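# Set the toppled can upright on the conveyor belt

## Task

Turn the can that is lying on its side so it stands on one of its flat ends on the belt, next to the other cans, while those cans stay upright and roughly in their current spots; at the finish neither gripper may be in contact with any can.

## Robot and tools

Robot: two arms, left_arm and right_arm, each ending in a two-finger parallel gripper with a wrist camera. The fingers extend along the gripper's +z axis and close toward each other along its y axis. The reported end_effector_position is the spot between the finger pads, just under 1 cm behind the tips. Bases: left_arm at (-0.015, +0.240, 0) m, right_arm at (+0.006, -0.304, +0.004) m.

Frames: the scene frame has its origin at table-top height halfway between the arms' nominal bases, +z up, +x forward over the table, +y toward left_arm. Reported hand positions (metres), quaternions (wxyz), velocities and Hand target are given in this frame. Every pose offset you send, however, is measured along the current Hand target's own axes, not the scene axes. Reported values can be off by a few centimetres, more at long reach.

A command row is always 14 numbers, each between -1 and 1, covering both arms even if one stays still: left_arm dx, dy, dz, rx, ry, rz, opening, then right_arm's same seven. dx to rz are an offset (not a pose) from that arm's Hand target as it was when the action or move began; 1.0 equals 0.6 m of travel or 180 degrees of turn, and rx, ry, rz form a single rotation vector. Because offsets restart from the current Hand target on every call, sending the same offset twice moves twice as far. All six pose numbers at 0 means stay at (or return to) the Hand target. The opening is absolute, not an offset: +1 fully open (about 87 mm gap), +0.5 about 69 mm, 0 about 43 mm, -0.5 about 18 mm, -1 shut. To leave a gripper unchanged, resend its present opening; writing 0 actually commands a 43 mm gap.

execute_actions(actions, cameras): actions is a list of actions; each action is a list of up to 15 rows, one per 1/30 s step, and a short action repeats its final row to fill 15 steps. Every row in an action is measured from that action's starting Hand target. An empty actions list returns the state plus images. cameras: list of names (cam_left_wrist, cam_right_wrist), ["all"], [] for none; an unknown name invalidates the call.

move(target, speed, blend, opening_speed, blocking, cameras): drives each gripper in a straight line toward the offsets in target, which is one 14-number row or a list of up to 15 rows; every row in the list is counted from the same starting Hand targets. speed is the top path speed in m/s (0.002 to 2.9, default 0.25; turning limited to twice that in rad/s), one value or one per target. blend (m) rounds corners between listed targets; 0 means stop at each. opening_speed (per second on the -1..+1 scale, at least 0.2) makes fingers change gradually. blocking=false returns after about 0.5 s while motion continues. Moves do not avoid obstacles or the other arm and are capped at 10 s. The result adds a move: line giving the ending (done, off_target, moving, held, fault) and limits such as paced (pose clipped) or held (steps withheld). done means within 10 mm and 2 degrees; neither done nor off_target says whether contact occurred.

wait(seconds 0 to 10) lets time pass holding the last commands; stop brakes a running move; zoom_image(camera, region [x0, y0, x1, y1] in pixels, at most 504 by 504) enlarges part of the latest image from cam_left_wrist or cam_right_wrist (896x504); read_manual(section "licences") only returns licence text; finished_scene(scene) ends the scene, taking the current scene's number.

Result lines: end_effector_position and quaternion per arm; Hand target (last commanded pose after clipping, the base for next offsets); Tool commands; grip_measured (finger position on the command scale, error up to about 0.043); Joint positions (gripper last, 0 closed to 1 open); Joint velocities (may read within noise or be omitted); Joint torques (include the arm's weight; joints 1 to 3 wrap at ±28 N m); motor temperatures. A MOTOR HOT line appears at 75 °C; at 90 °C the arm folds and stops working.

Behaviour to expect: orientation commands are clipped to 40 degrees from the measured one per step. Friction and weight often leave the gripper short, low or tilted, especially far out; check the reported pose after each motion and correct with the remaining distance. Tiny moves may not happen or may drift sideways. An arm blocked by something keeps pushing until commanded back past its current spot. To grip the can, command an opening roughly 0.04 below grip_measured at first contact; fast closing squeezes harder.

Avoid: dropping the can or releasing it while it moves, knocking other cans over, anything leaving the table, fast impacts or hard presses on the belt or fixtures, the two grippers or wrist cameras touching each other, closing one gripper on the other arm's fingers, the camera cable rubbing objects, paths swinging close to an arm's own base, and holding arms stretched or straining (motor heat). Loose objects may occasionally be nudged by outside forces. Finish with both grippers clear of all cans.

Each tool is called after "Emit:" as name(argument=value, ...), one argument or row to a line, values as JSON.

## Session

Emit:
execute_actions(
  actions=[],
)

Scene clock: 0.00 s.
left_arm: end_effector_position=(+0.3713, +0.1467, +0.1649) grip_measured=+1.000 end_effector_quat_wxyz=(+0.659, -0.138, +0.697, -0.246) | right_arm: end_effector_position=(+0.3683, -0.2429, +0.1575) grip_measured=+0.973 end_effector_quat_wxyz=(+0.564, +0.055, +0.815, +0.123)
Joint positions: left_arm=[-0.186 1.337 0.371 0.956 -0.039 -0.553 1] | right_arm=[0.17 1.122 0.572 0.209 -0.02 0.275 0.987]
Joint velocities: within noise
Joint torques (N m): no reading
Motor temperatures (°C): left_arm=[24 27 25 27 23 25 22] | right_arm=[26 25 26 26 25 23 24]
Heat: left arm: 27 °C; right arm: 26 °C.
Hand target: left_arm +0.3719, +0.1466, +0.1667; +0.660, -0.138, +0.696, -0.246 | right_arm +0.3728, -0.2425, +0.1702; +0.579, +0.054, +0.804, +0.125
Tool commands: left_gripper/opening=+1.0 right_gripper/opening=+1.0
camera_calibration:
cam_left_wrist: T_world_to_cam=[[-0.139116, -0.835743, 0.531206, 0.083524], [-0.814999, -0.208083, -0.540813, 0.443487], [0.562516, -0.508168, -0.652182, 0.115843], [0, 0, 0, 1]] pos_world=[0.307898, 0.220954, 0.271026]
cam_right_wrist: T_world_to_cam=[[0.0525158, -0.966592, -0.250881, -0.218652], [-0.948853, 0.0300219, -0.314287, 0.424485], [0.311319, 0.254555, -0.915578, 0.238741], [0, 0, 0, 1]] pos_world=[0.339932, -0.284864, 0.29714]

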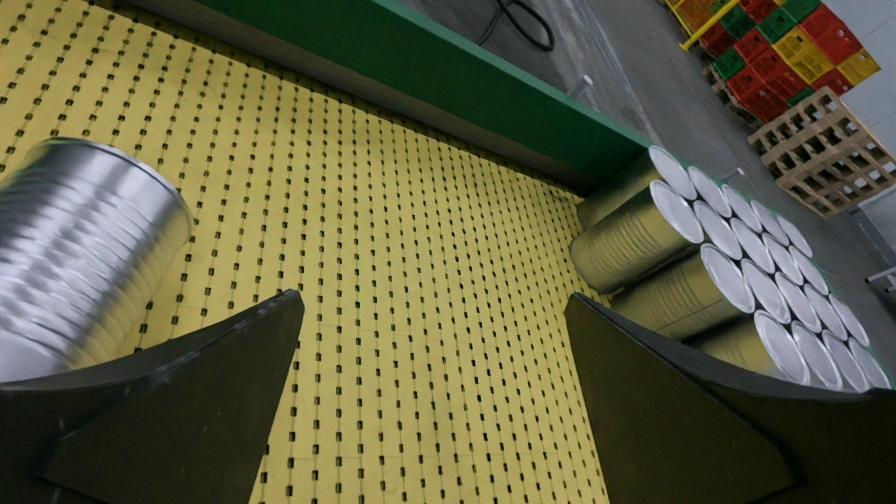

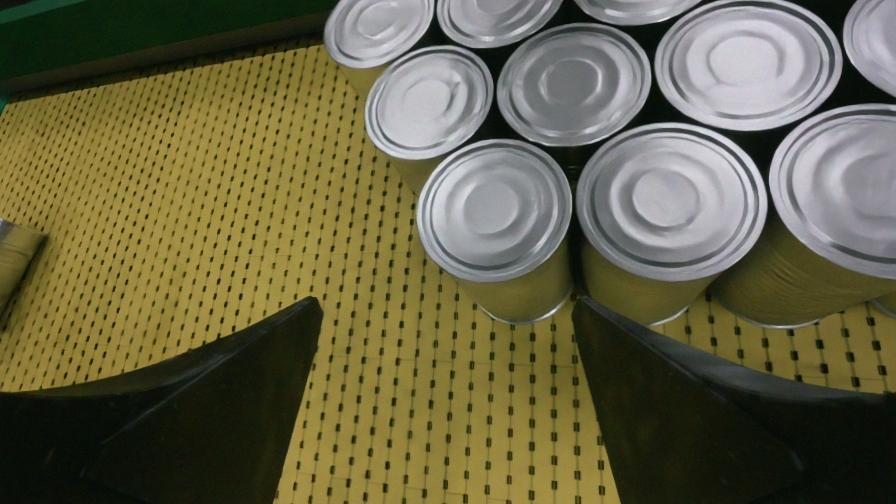

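Emit:
zoom_image(
  camera="cam_left_wrist",
  region=[0, 100, 260, 400],
)

Scaled by 1.680 from the camera's 896x504 image, which has a finer 1280x720 frame.

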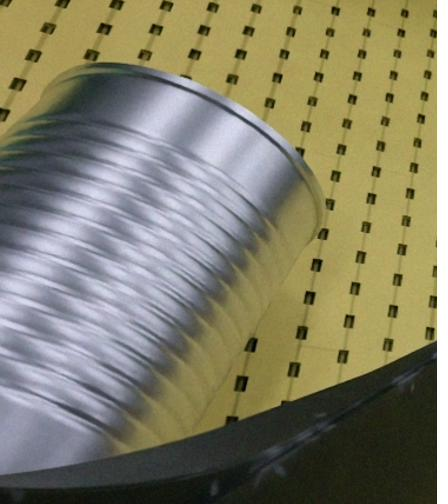

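Emit:
zoom_image(
  camera="cam_left_wrist",
  region=[550, 130, 830, 390],
)

Scaled by 1.800 from the camera's 896x504 image, which has a finer 1280x720 frame.

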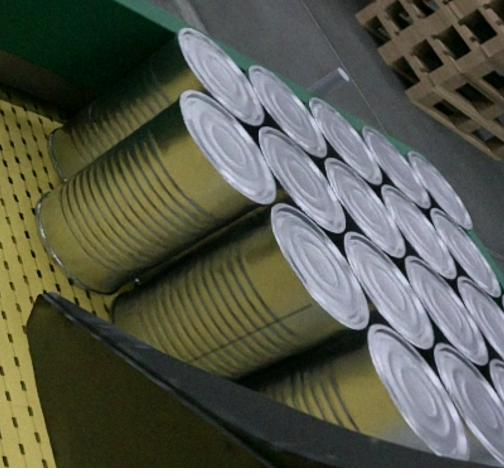

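Emit:
move(
  target=[-0.0662, 0.1915, 0.0352, -0.0913, 0.393, 0.166, 1, -0.2135, -0.0683, -0.1303, 0, 0, 0, 1],
  speed=0.4,
  cameras=["cam_left_wrist"],
)

Scene clock: 5.30 s.
left_arm: end_effector_position=(+0.4083, +0.2577, +0.1423) grip_measured=+1.000 end_effector_quat_wxyz=(+0.160, +0.108, +0.981, -0.027) | right_arm: end_effector_position=(+0.3394, -0.3201, +0.2864) grip_measured=+0.973 end_effector_quat_wxyz=(+0.565, +0.063, +0.812, +0.129)
Joint positions: left_arm=[0.073 2.031 1.96 -1.19 0.106 0.261 1] | right_arm=[-0.225 1.006 1.035 -0.392 -0.392 0.158 0.987]
Joint torques (N m): left_arm=[-0.62 -8.25 9.05 0.95 -0.12 0.05] | right_arm=[-0.88 -1.4 9.21 2.09 -0.29 -0.12]
Heat: left arm: 28 °C; right arm: 28 °C.
Hand target: left_arm +0.4116, +0.2604, +0.1399; +0.155, +0.114, +0.981, -0.018 | right_arm +0.3429, -0.3225, +0.3004; +0.579, +0.054, +0.804, +0.125
Off the commanded pose: left_arm 0.005 m, 1 deg | right_arm 0.015 m, 2 deg.
move: off_target (right_arm)
camera_calibration:
cam_left_wrist: T_world_to_cam=[[-0.215665, -0.976029, 0.0292494, 0.332204], [-0.831233, 0.199224, 0.519, 0.235323], [-0.512387, 0.0876171, -0.854273, 0.450735], [0, 0, 0, 1]] pos_world=[0.498204, 0.237866, 0.253201]
Images, in order (width x height): cam_left_wrist 896x504.

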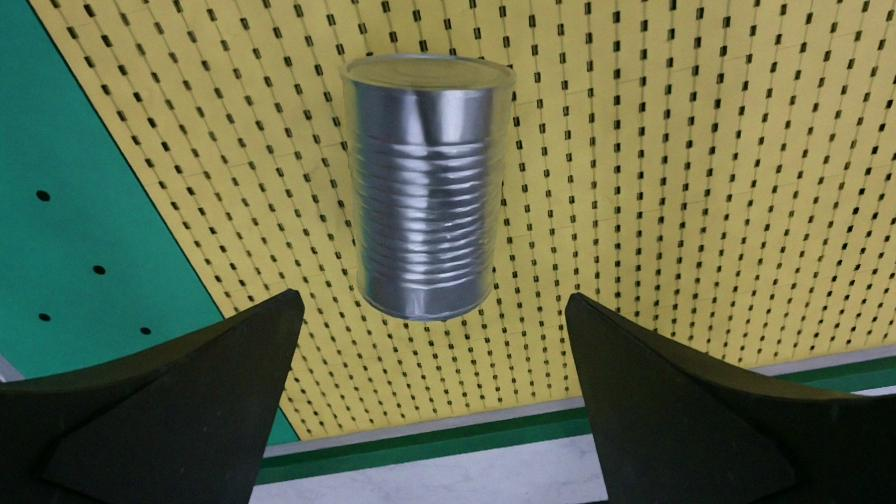

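Emit:
move(
  target=[0.0255, 0.0075, 0.1388, 0.002, 0.1, 0.0126, 1, 0, 0, 0, 0, 0, 0, 1],
  speed=0.15,
  cameras=["cam_left_wrist"],
)

Scene clock: 8.93 s.
left_arm: end_effector_position=(+0.4214, +0.2615, +0.0595) grip_measured=+1.000 end_effector_quat_wxyz=(+0.005, +0.125, +0.992, -0.009) | right_arm: end_effector_position=(+0.3394, -0.3201, +0.2864) grip_measured=+0.973 end_effector_quat_wxyz=(+0.565, +0.063, +0.812, +0.129)
Joint positions: left_arm=[0.043 2.457 2.332 -1.438 0.018 0.281 1] | right_arm=[-0.225 1.006 1.035 -0.392 -0.392 0.158 0.987]
Joint torques (N m): left_arm=[-0.96 -10.63 8.49 0.37 -0.18 0.06] | right_arm=[-0.85 -1.4 9.21 2.07 -0.28 -0.11]
Heat: left arm: 29 °C; right arm: 30 °C.
Hand target: left_arm +0.4233, +0.2621, +0.0558; -0.001, +0.135, +0.991, +0.000 | right_arm +0.3429, -0.3225, +0.3005; +0.579, +0.054, +0.804, +0.125
Off the commanded pose: left_arm 0.004 m, 2 deg | right_arm 0.015 m, 2 deg.
move: off_target (right_arm)
camera_calibration:
cam_left_wrist: T_world_to_cam=[[-0.241955, -0.969985, 0.0242118, 0.351062], [-0.628948, 0.175789, 0.757313, 0.195098], [-0.738839, 0.168008, -0.652603, 0.448848], [0, 0, 0, 1]] pos_world=[0.539274, 0.230819, 0.13667]
Images, in order (width x height): cam_left_wrist 896x504.

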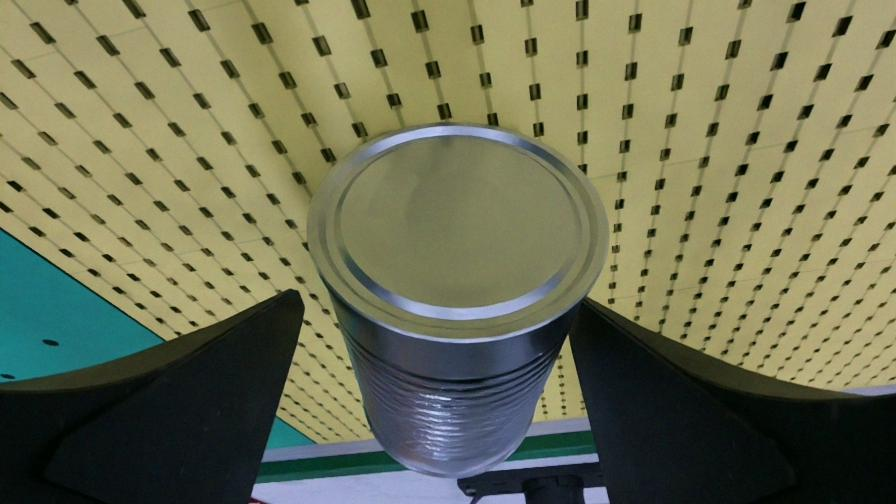

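Emit:
move(
  target=[0,0,0,0,0,0,0.4,0,0,0,0,0,0,1],
  opening_speed=0.9,
  cameras=["cam_left_wrist"],
)

Scene clock: 12.03 s.
left_arm: end_effector_position=(+0.4209, +0.2618, +0.0596) grip_measured=+0.478 end_effector_quat_wxyz=(+0.004, +0.126, +0.992, -0.008) | right_arm: end_effector_position=(+0.3394, -0.3201, +0.2864) grip_measured=+0.973 end_effector_quat_wxyz=(+0.565, +0.063, +0.812, +0.129)
Joint positions: left_arm=[0.043 2.457 2.332 -1.44 0.017 0.282 0.739] | right_arm=[-0.225 1.006 1.035 -0.392 -0.392 0.158 0.987]
Joint torques (N m): left_arm=[-0.95 -10.62 8.47 0.39 -0.17 0.05] | right_arm=[-0.73 -1.37 9.2 2.07 -0.29 -0.11]
Motor temperatures (°C): left_arm=[24 30 27 28 23 25 22] | right_arm=[26 25 29 31 25 23 24]
Heat: left arm: 30 °C; right arm: 31 °C.
Hand target: left_arm +0.4234, +0.2621, +0.0558; -0.001, +0.135, +0.991, +0.000 | right_arm +0.3429, -0.3225, +0.3005; +0.579, +0.054, +0.804, +0.125
Off the commanded pose: left_arm 0.004 m, 1 deg | right_arm 0.015 m, 2 deg.
move: off_target (right_arm)
camera_calibration:
cam_left_wrist: T_world_to_cam=[[-0.242668, -0.96983, 0.0232968, 0.351446], [-0.627342, 0.175199, 0.75878, 0.194064], [-0.739969, 0.169517, -0.65093, 0.448453], [0, 0, 0, 1]] pos_world=[0.538871, 0.230822, 0.136472]
Images, in order (width x height): cam_left_wrist 896x504.

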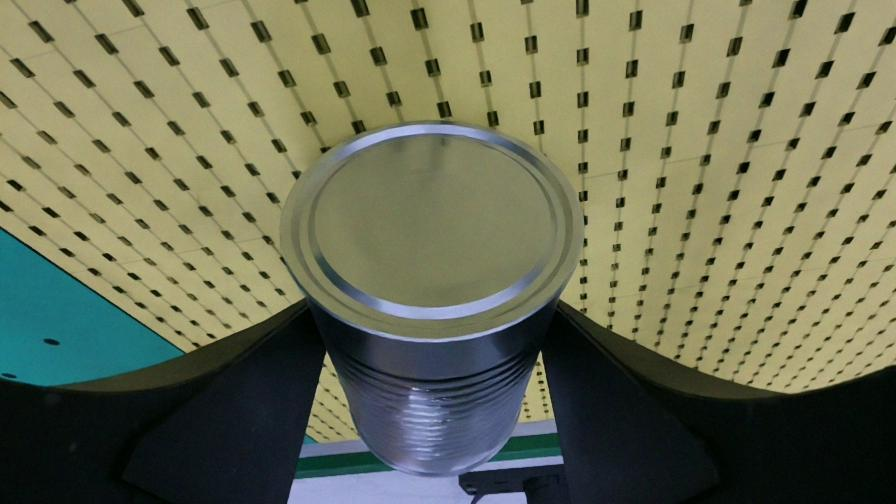

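Emit:
move(
  target=[
    [0,0,-0.1167,0,-0.133,0,0.4,0,0,0,0,0,0,1],
    [-0.2358,-0.3533,-0.3237,0.0514,-0.5594,0.0424,0.4,0,0,0,0,0,0,1],
  ],
  speed=[0.15,0.3],
  blend=[0.03,0],
  cameras=["cam_left_wrist","cam_right_wrist"],
)

Scene clock: 18.10 s.
left_arm: end_effector_position=(+0.4974, +0.0213, +0.2150) grip_measured=+0.478 end_effector_quat_wxyz=(+0.710, +0.158, +0.664, -0.171) | right_arm: end_effector_position=(+0.3394, -0.3201, +0.2864) grip_measured=+0.973 end_effector_quat_wxyz=(+0.565, +0.063, +0.812, +0.129)
Joint positions: left_arm=[-0.359 1.837 1.061 0.844 0.097 -0.01 0.739] | right_arm=[-0.225 1.006 1.035 -0.392 -0.392 0.158 0.987]
Joint torques (N m): left_arm=[-0.7 -8.94 8.59 3.09 -0.25 -0.18] | right_arm=[-0.84 -1.39 9.25 2.08 -0.29 -0.12]
Heat: left arm: 33 °C; right arm: 33 °C.
Hand target: left_arm +0.5033, +0.0200, +0.2500; +0.751, +0.143, +0.620, -0.174 | right_arm +0.3429, -0.3225, +0.3005; +0.579, +0.054, +0.804, +0.125
Off the commanded pose: left_arm 0.035 m, 7 deg | right_arm 0.015 m, 2 deg.
move: off_target (left_arm, right_arm)
camera_calibration:
cam_left_wrist: T_world_to_cam=[[-0.461031, -0.887333, 0.00949238, 0.243027], [-0.641853, 0.326063, -0.694051, 0.482653], [0.61276, -0.326072, -0.719863, -0.000548293], [0, 0, 0, 1]] pos_world=[0.422172, 0.0580921, 0.332284]
cam_right_wrist: T_world_to_cam=[[0.0471844, -0.961873, -0.269396, -0.250713], [-0.947318, 0.0424448, -0.31747, 0.444194], [0.3168, 0.270183, -0.909197, 0.386727], [0, 0, 0, 1]] pos_world=[0.310107, -0.364495, 0.425088]

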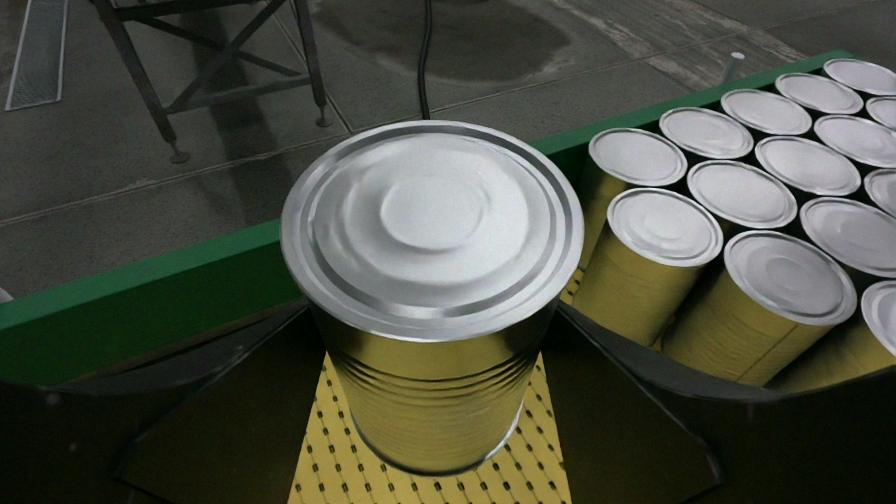

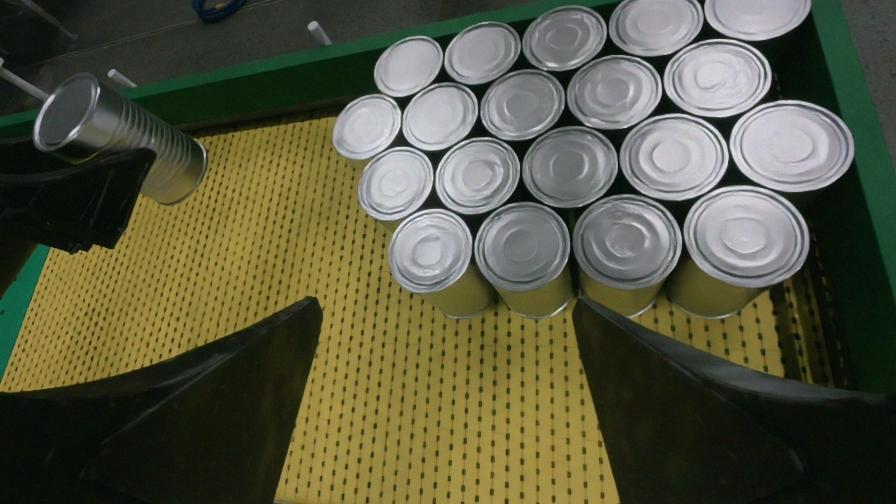

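Emit:
move(
  target=[0.1665,-0.1228,0.0262,0,0.011,0,0.4,0,0,0,0,0,0,1],
  speed=0.15,
  cameras=["cam_left_wrist","cam_right_wrist"],
)

Scene clock: 21.40 s.
left_arm: end_effector_position=(+0.4876, -0.0555, +0.1098) grip_measured=+0.478 end_effector_quat_wxyz=(+0.691, +0.164, +0.684, -0.167) | right_arm: end_effector_position=(+0.3394, -0.3201, +0.2864) grip_measured=+0.973 end_effector_quat_wxyz=(+0.565, +0.063, +0.812, +0.129)
Joint positions: left_arm=[-0.544 2.146 1.076 1.079 -0.085 -0.001 0.739] | right_arm=[-0.225 1.006 1.035 -0.392 -0.392 0.158 0.987]
Joint torques (N m): left_arm=[-0.61 -10.41 10.18 3.14 -0.24 0.1] | right_arm=[-0.81 -1.44 9.22 2.1 -0.28 -0.12]
Heat: left arm: 34 °C; right arm: 34 °C.
Hand target: left_arm +0.5019, -0.0613, +0.1549; +0.741, +0.146, +0.633, -0.171 | right_arm +0.3429, -0.3225, +0.3005; +0.579, +0.054, +0.804, +0.125
Off the commanded pose: left_arm 0.048 m, 8 deg | right_arm 0.015 m, 2 deg.
move: off_target (left_arm, right_arm)
camera_calibration:
cam_left_wrist: T_world_to_cam=[[-0.462753, -0.886441, 0.00908382, 0.172346], [-0.67601, 0.346235, -0.650486, 0.441448], [0.573472, -0.307155, -0.759464, -0.0707173], [0, 0, 0, 1]] pos_world=[0.418731, -0.0217913, 0.231883]
cam_right_wrist: T_world_to_cam=[[0.0471844, -0.961873, -0.269396, -0.250713], [-0.947318, 0.0424448, -0.31747, 0.444194], [0.3168, 0.270183, -0.909197, 0.386727], [0, 0, 0, 1]] pos_world=[0.310107, -0.364495, 0.425088]

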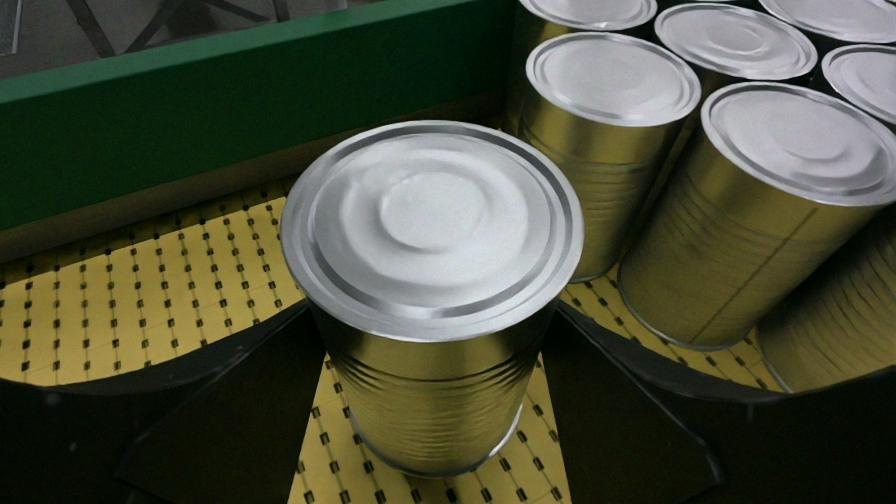

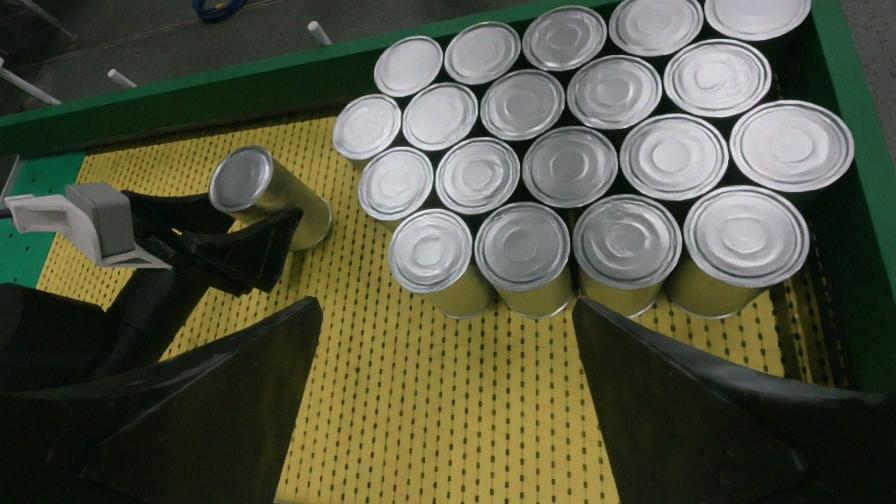

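Emit:
move(
  target=[
    [0.0387,-0.0287,0.0307,0,0,0,0.4,0,0,0,0,0,0,1],
    [0.1067,-0.0282,0.0028,0,0.036,0,0.4,0,0,0,0,0,0,1],
  ],
  speed=[0.1,0.045],
  blend=[0.005,0],
  cameras=["cam_left_wrist","cam_right_wrist"],
)

Scene clock: 25.97 s.
left_arm: end_effector_position=(+0.4998, -0.0788, +0.0854) grip_measured=+0.478 end_effector_quat_wxyz=(+0.690, +0.165, +0.685, -0.165) | right_arm: end_effector_position=(+0.3394, -0.3201, +0.2864) grip_measured=+0.973 end_effector_quat_wxyz=(+0.565, +0.063, +0.812, +0.129)
Joint positions: left_arm=[-0.576 2.274 1.183 1.1 -0.119 0.002 0.739] | right_arm=[-0.225 1.006 1.035 -0.392 -0.392 0.158 0.987]
Joint torques (N m): left_arm=[-0.81 -9.51 7.94 2.41 -0.26 -0.07] | right_arm=[-0.9 -1.36 9.32 2.08 -0.29 -0.13]
Motor temperatures (°C): left_arm=[24 35 28 33 23 25 22] | right_arm=[26 25 32 35 25 23 24]
Heat: left arm: 35 °C; right arm: 35 °C.
Hand target: left_arm +0.5049, -0.0816, +0.0919; +0.704, +0.155, +0.674, -0.163 | right_arm +0.3429, -0.3225, +0.3005; +0.579, +0.054, +0.804, +0.125
Off the commanded pose: left_arm 0.009 m, 2 deg | right_arm 0.015 m, 2 deg.
move: off_target (right_arm)
camera_calibration:
cam_left_wrist: T_world_to_cam=[[-0.461009, -0.887376, 0.00579511, 0.156875], [-0.676632, 0.347283, -0.649279, 0.442159], [0.574143, -0.303245, -0.760528, -0.103341], [0, 0, 0, 1]] pos_world=[0.430832, -0.0456848, 0.207582]
cam_right_wrist: T_world_to_cam=[[0.0471844, -0.961873, -0.269396, -0.250713], [-0.947318, 0.0424448, -0.31747, 0.444194], [0.3168, 0.270183, -0.909197, 0.386727], [0, 0, 0, 1]] pos_world=[0.310107, -0.364495, 0.425088]

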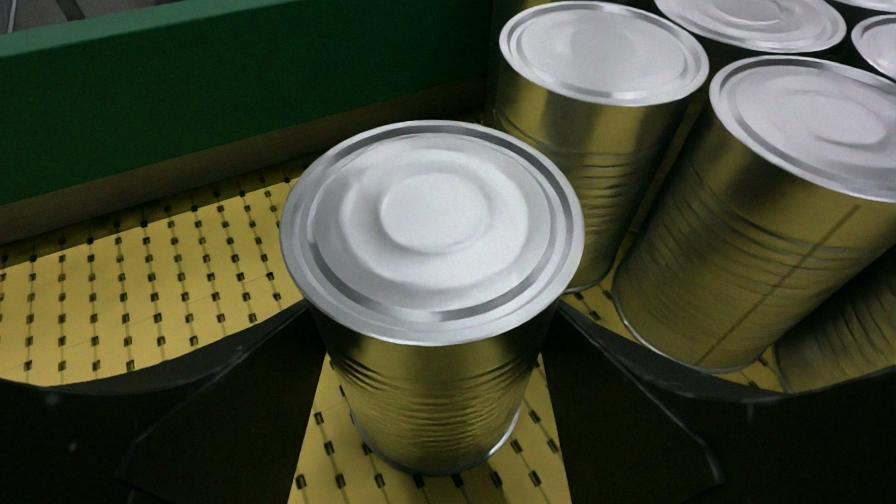

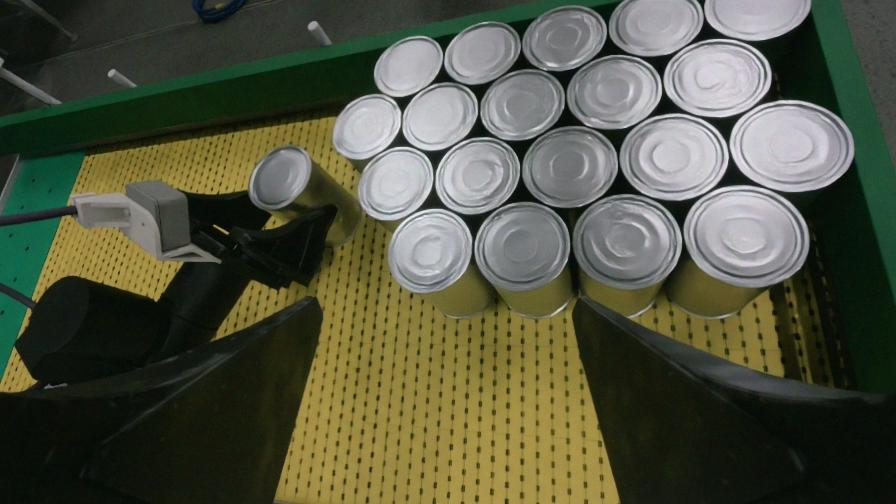

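Emit:
move(
  target=[
    [0.0057,0,-0.004,0,0,0,0.4,0,0,0,0,0,0,1],
    [0.0057,0,-0.004,0,0,0,1,0,0,0,0,0,0,1],
  ],
  speed=[0.05,0.1],
  opening_speed=0.8,
  cameras=["cam_left_wrist"],
)

Scene clock: 29.27 s.
left_arm: end_effector_position=(+0.5011, -0.0792, +0.0922) grip_measured=+1.000 end_effector_quat_wxyz=(+0.702, +0.160, +0.673, -0.168) | right_arm: end_effector_position=(+0.3394, -0.3201, +0.2864) grip_measured=+0.973 end_effector_quat_wxyz=(+0.565, +0.063, +0.812, +0.129)
Joint positions: left_arm=[-0.576 2.28 1.183 1.139 -0.121 0.002 1] | right_arm=[-0.225 1.006 1.035 -0.392 -0.392 0.158 0.987]
Joint torques (N m): left_arm=[-0.91 -9.58 6.91 2.13 -0.24 -0.06] | right_arm=[-0.85 -1.39 9.21 2.06 -0.29 -0.11]
Heat: left arm: 36 °C; right arm: 36 °C.
Hand target: left_arm +0.5029, -0.0806, +0.0886; +0.704, +0.155, +0.674, -0.163 | right_arm +0.3429, -0.3225, +0.3005; +0.579, +0.054, +0.804, +0.125
Off the commanded pose: left_arm 0.004 m, 1 deg | right_arm 0.015 m, 2 deg.
move: off_target (right_arm)
camera_calibration:
cam_left_wrist: T_world_to_cam=[[-0.459183, -0.888289, 0.00967531, 0.155745], [-0.658554, 0.333076, -0.674809, 0.439662], [0.596202, -0.316232, -0.737929, -0.113212], [0, 0, 0, 1]] pos_world=[0.428555, -0.0438956, 0.211638]
Images, in order (width x height): cam_left_wrist 896x504.

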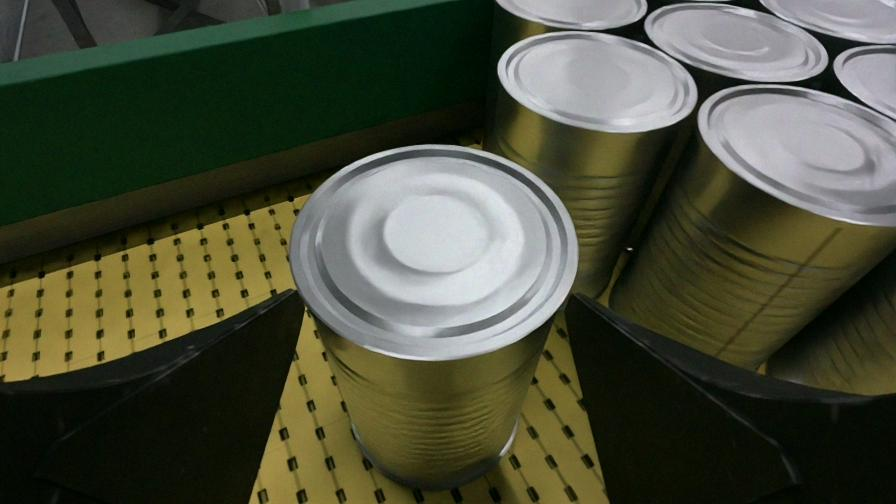

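Emit:
move(
  target=[
    [0,0,-0.1167,0,0.025,0,1,0,0,0,0,0,0,1],
    [-0.07,0,-0.25,0,0.06,0,1,0,0,0,0,0,0,1],
    [-0.25,0,-0.30,0,0.11,0,1,0,0,0,0,0,0,1],
  ],
  speed=[0.13,0.25,0.3],
  blend=[0.02,0.03,0],
  cameras=["cam_left_wrist","cam_right_wrist"],
)

Scene clock: 32.23 s.
left_arm: end_effector_position=(+0.3323, +0.0032, +0.2242) grip_measured=+1.000 end_effector_quat_wxyz=(+0.574, +0.190, +0.785, -0.135) | right_arm: end_effector_position=(+0.3393, -0.3200, +0.2863) grip_measured=+0.973 end_effector_quat_wxyz=(+0.565, +0.063, +0.813, +0.129)
Joint positions: left_arm=[-0.662 1.291 0.943 0.033 -0.198 -0.057 1] | right_arm=[-0.225 1.006 1.035 -0.392 -0.392 0.158 0.987]
Joint torques (N m): left_arm=[-0.8 -3.95 10.33 1.94 -0.26 -0.27] | right_arm=[-0.83 -1.39 9.28 2.07 -0.28 -0.11]
Heat: left arm: 36 °C; right arm: 36 °C.
Hand target: left_arm +0.3355, +0.0011, +0.2307; +0.577, +0.181, +0.785, -0.134 | right_arm +0.3429, -0.3225, +0.3004; +0.579, +0.054, +0.804, +0.125
Off the commanded pose: left_arm 0.007 m, 1 deg | right_arm 0.015 m, 2 deg.
move: off_target (right_arm)
camera_calibration:
cam_left_wrist: T_world_to_cam=[[-0.458058, -0.888917, 0.00316132, 0.151151], [-0.822622, 0.422544, -0.38046, 0.378371], [0.336861, -0.176873, -0.924792, 0.238556], [0, 0, 0, 1]] pos_world=[0.300132, 0.0166768, 0.364092]
cam_right_wrist: T_world_to_cam=[[0.0470998, -0.961872, -0.269413, -0.250706], [-0.947422, 0.0424416, -0.317159, 0.444062], [0.316501, 0.270186, -0.9093, 0.386774], [0, 0, 0, 1]] pos_world=[0.310108, -0.364495, 0.424989]

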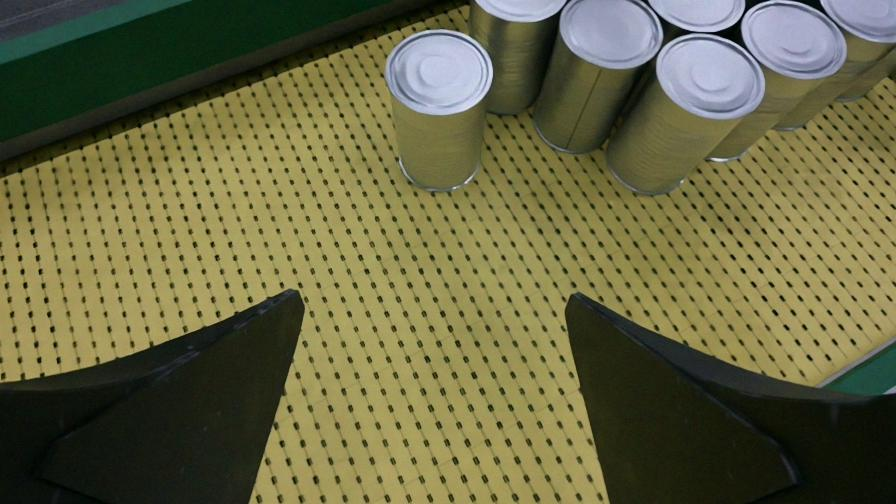

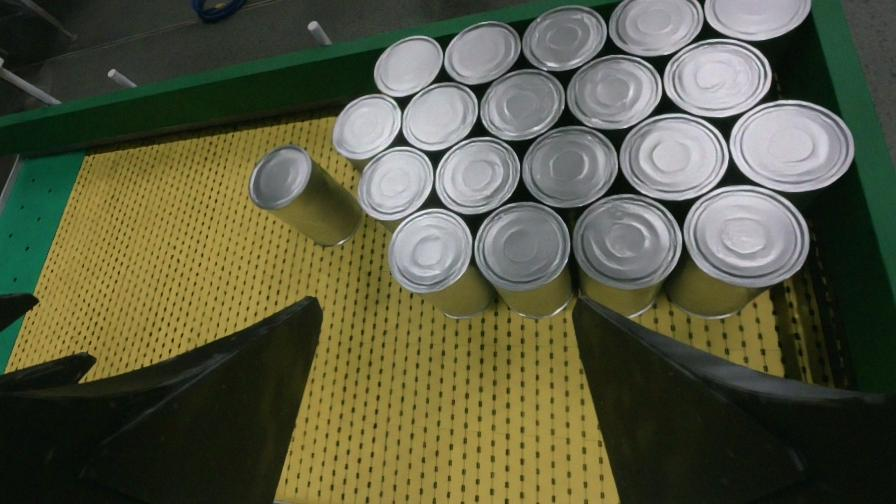

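Emit:
finished_scene(
  scene=3,
)

The scene is finished: the task was done.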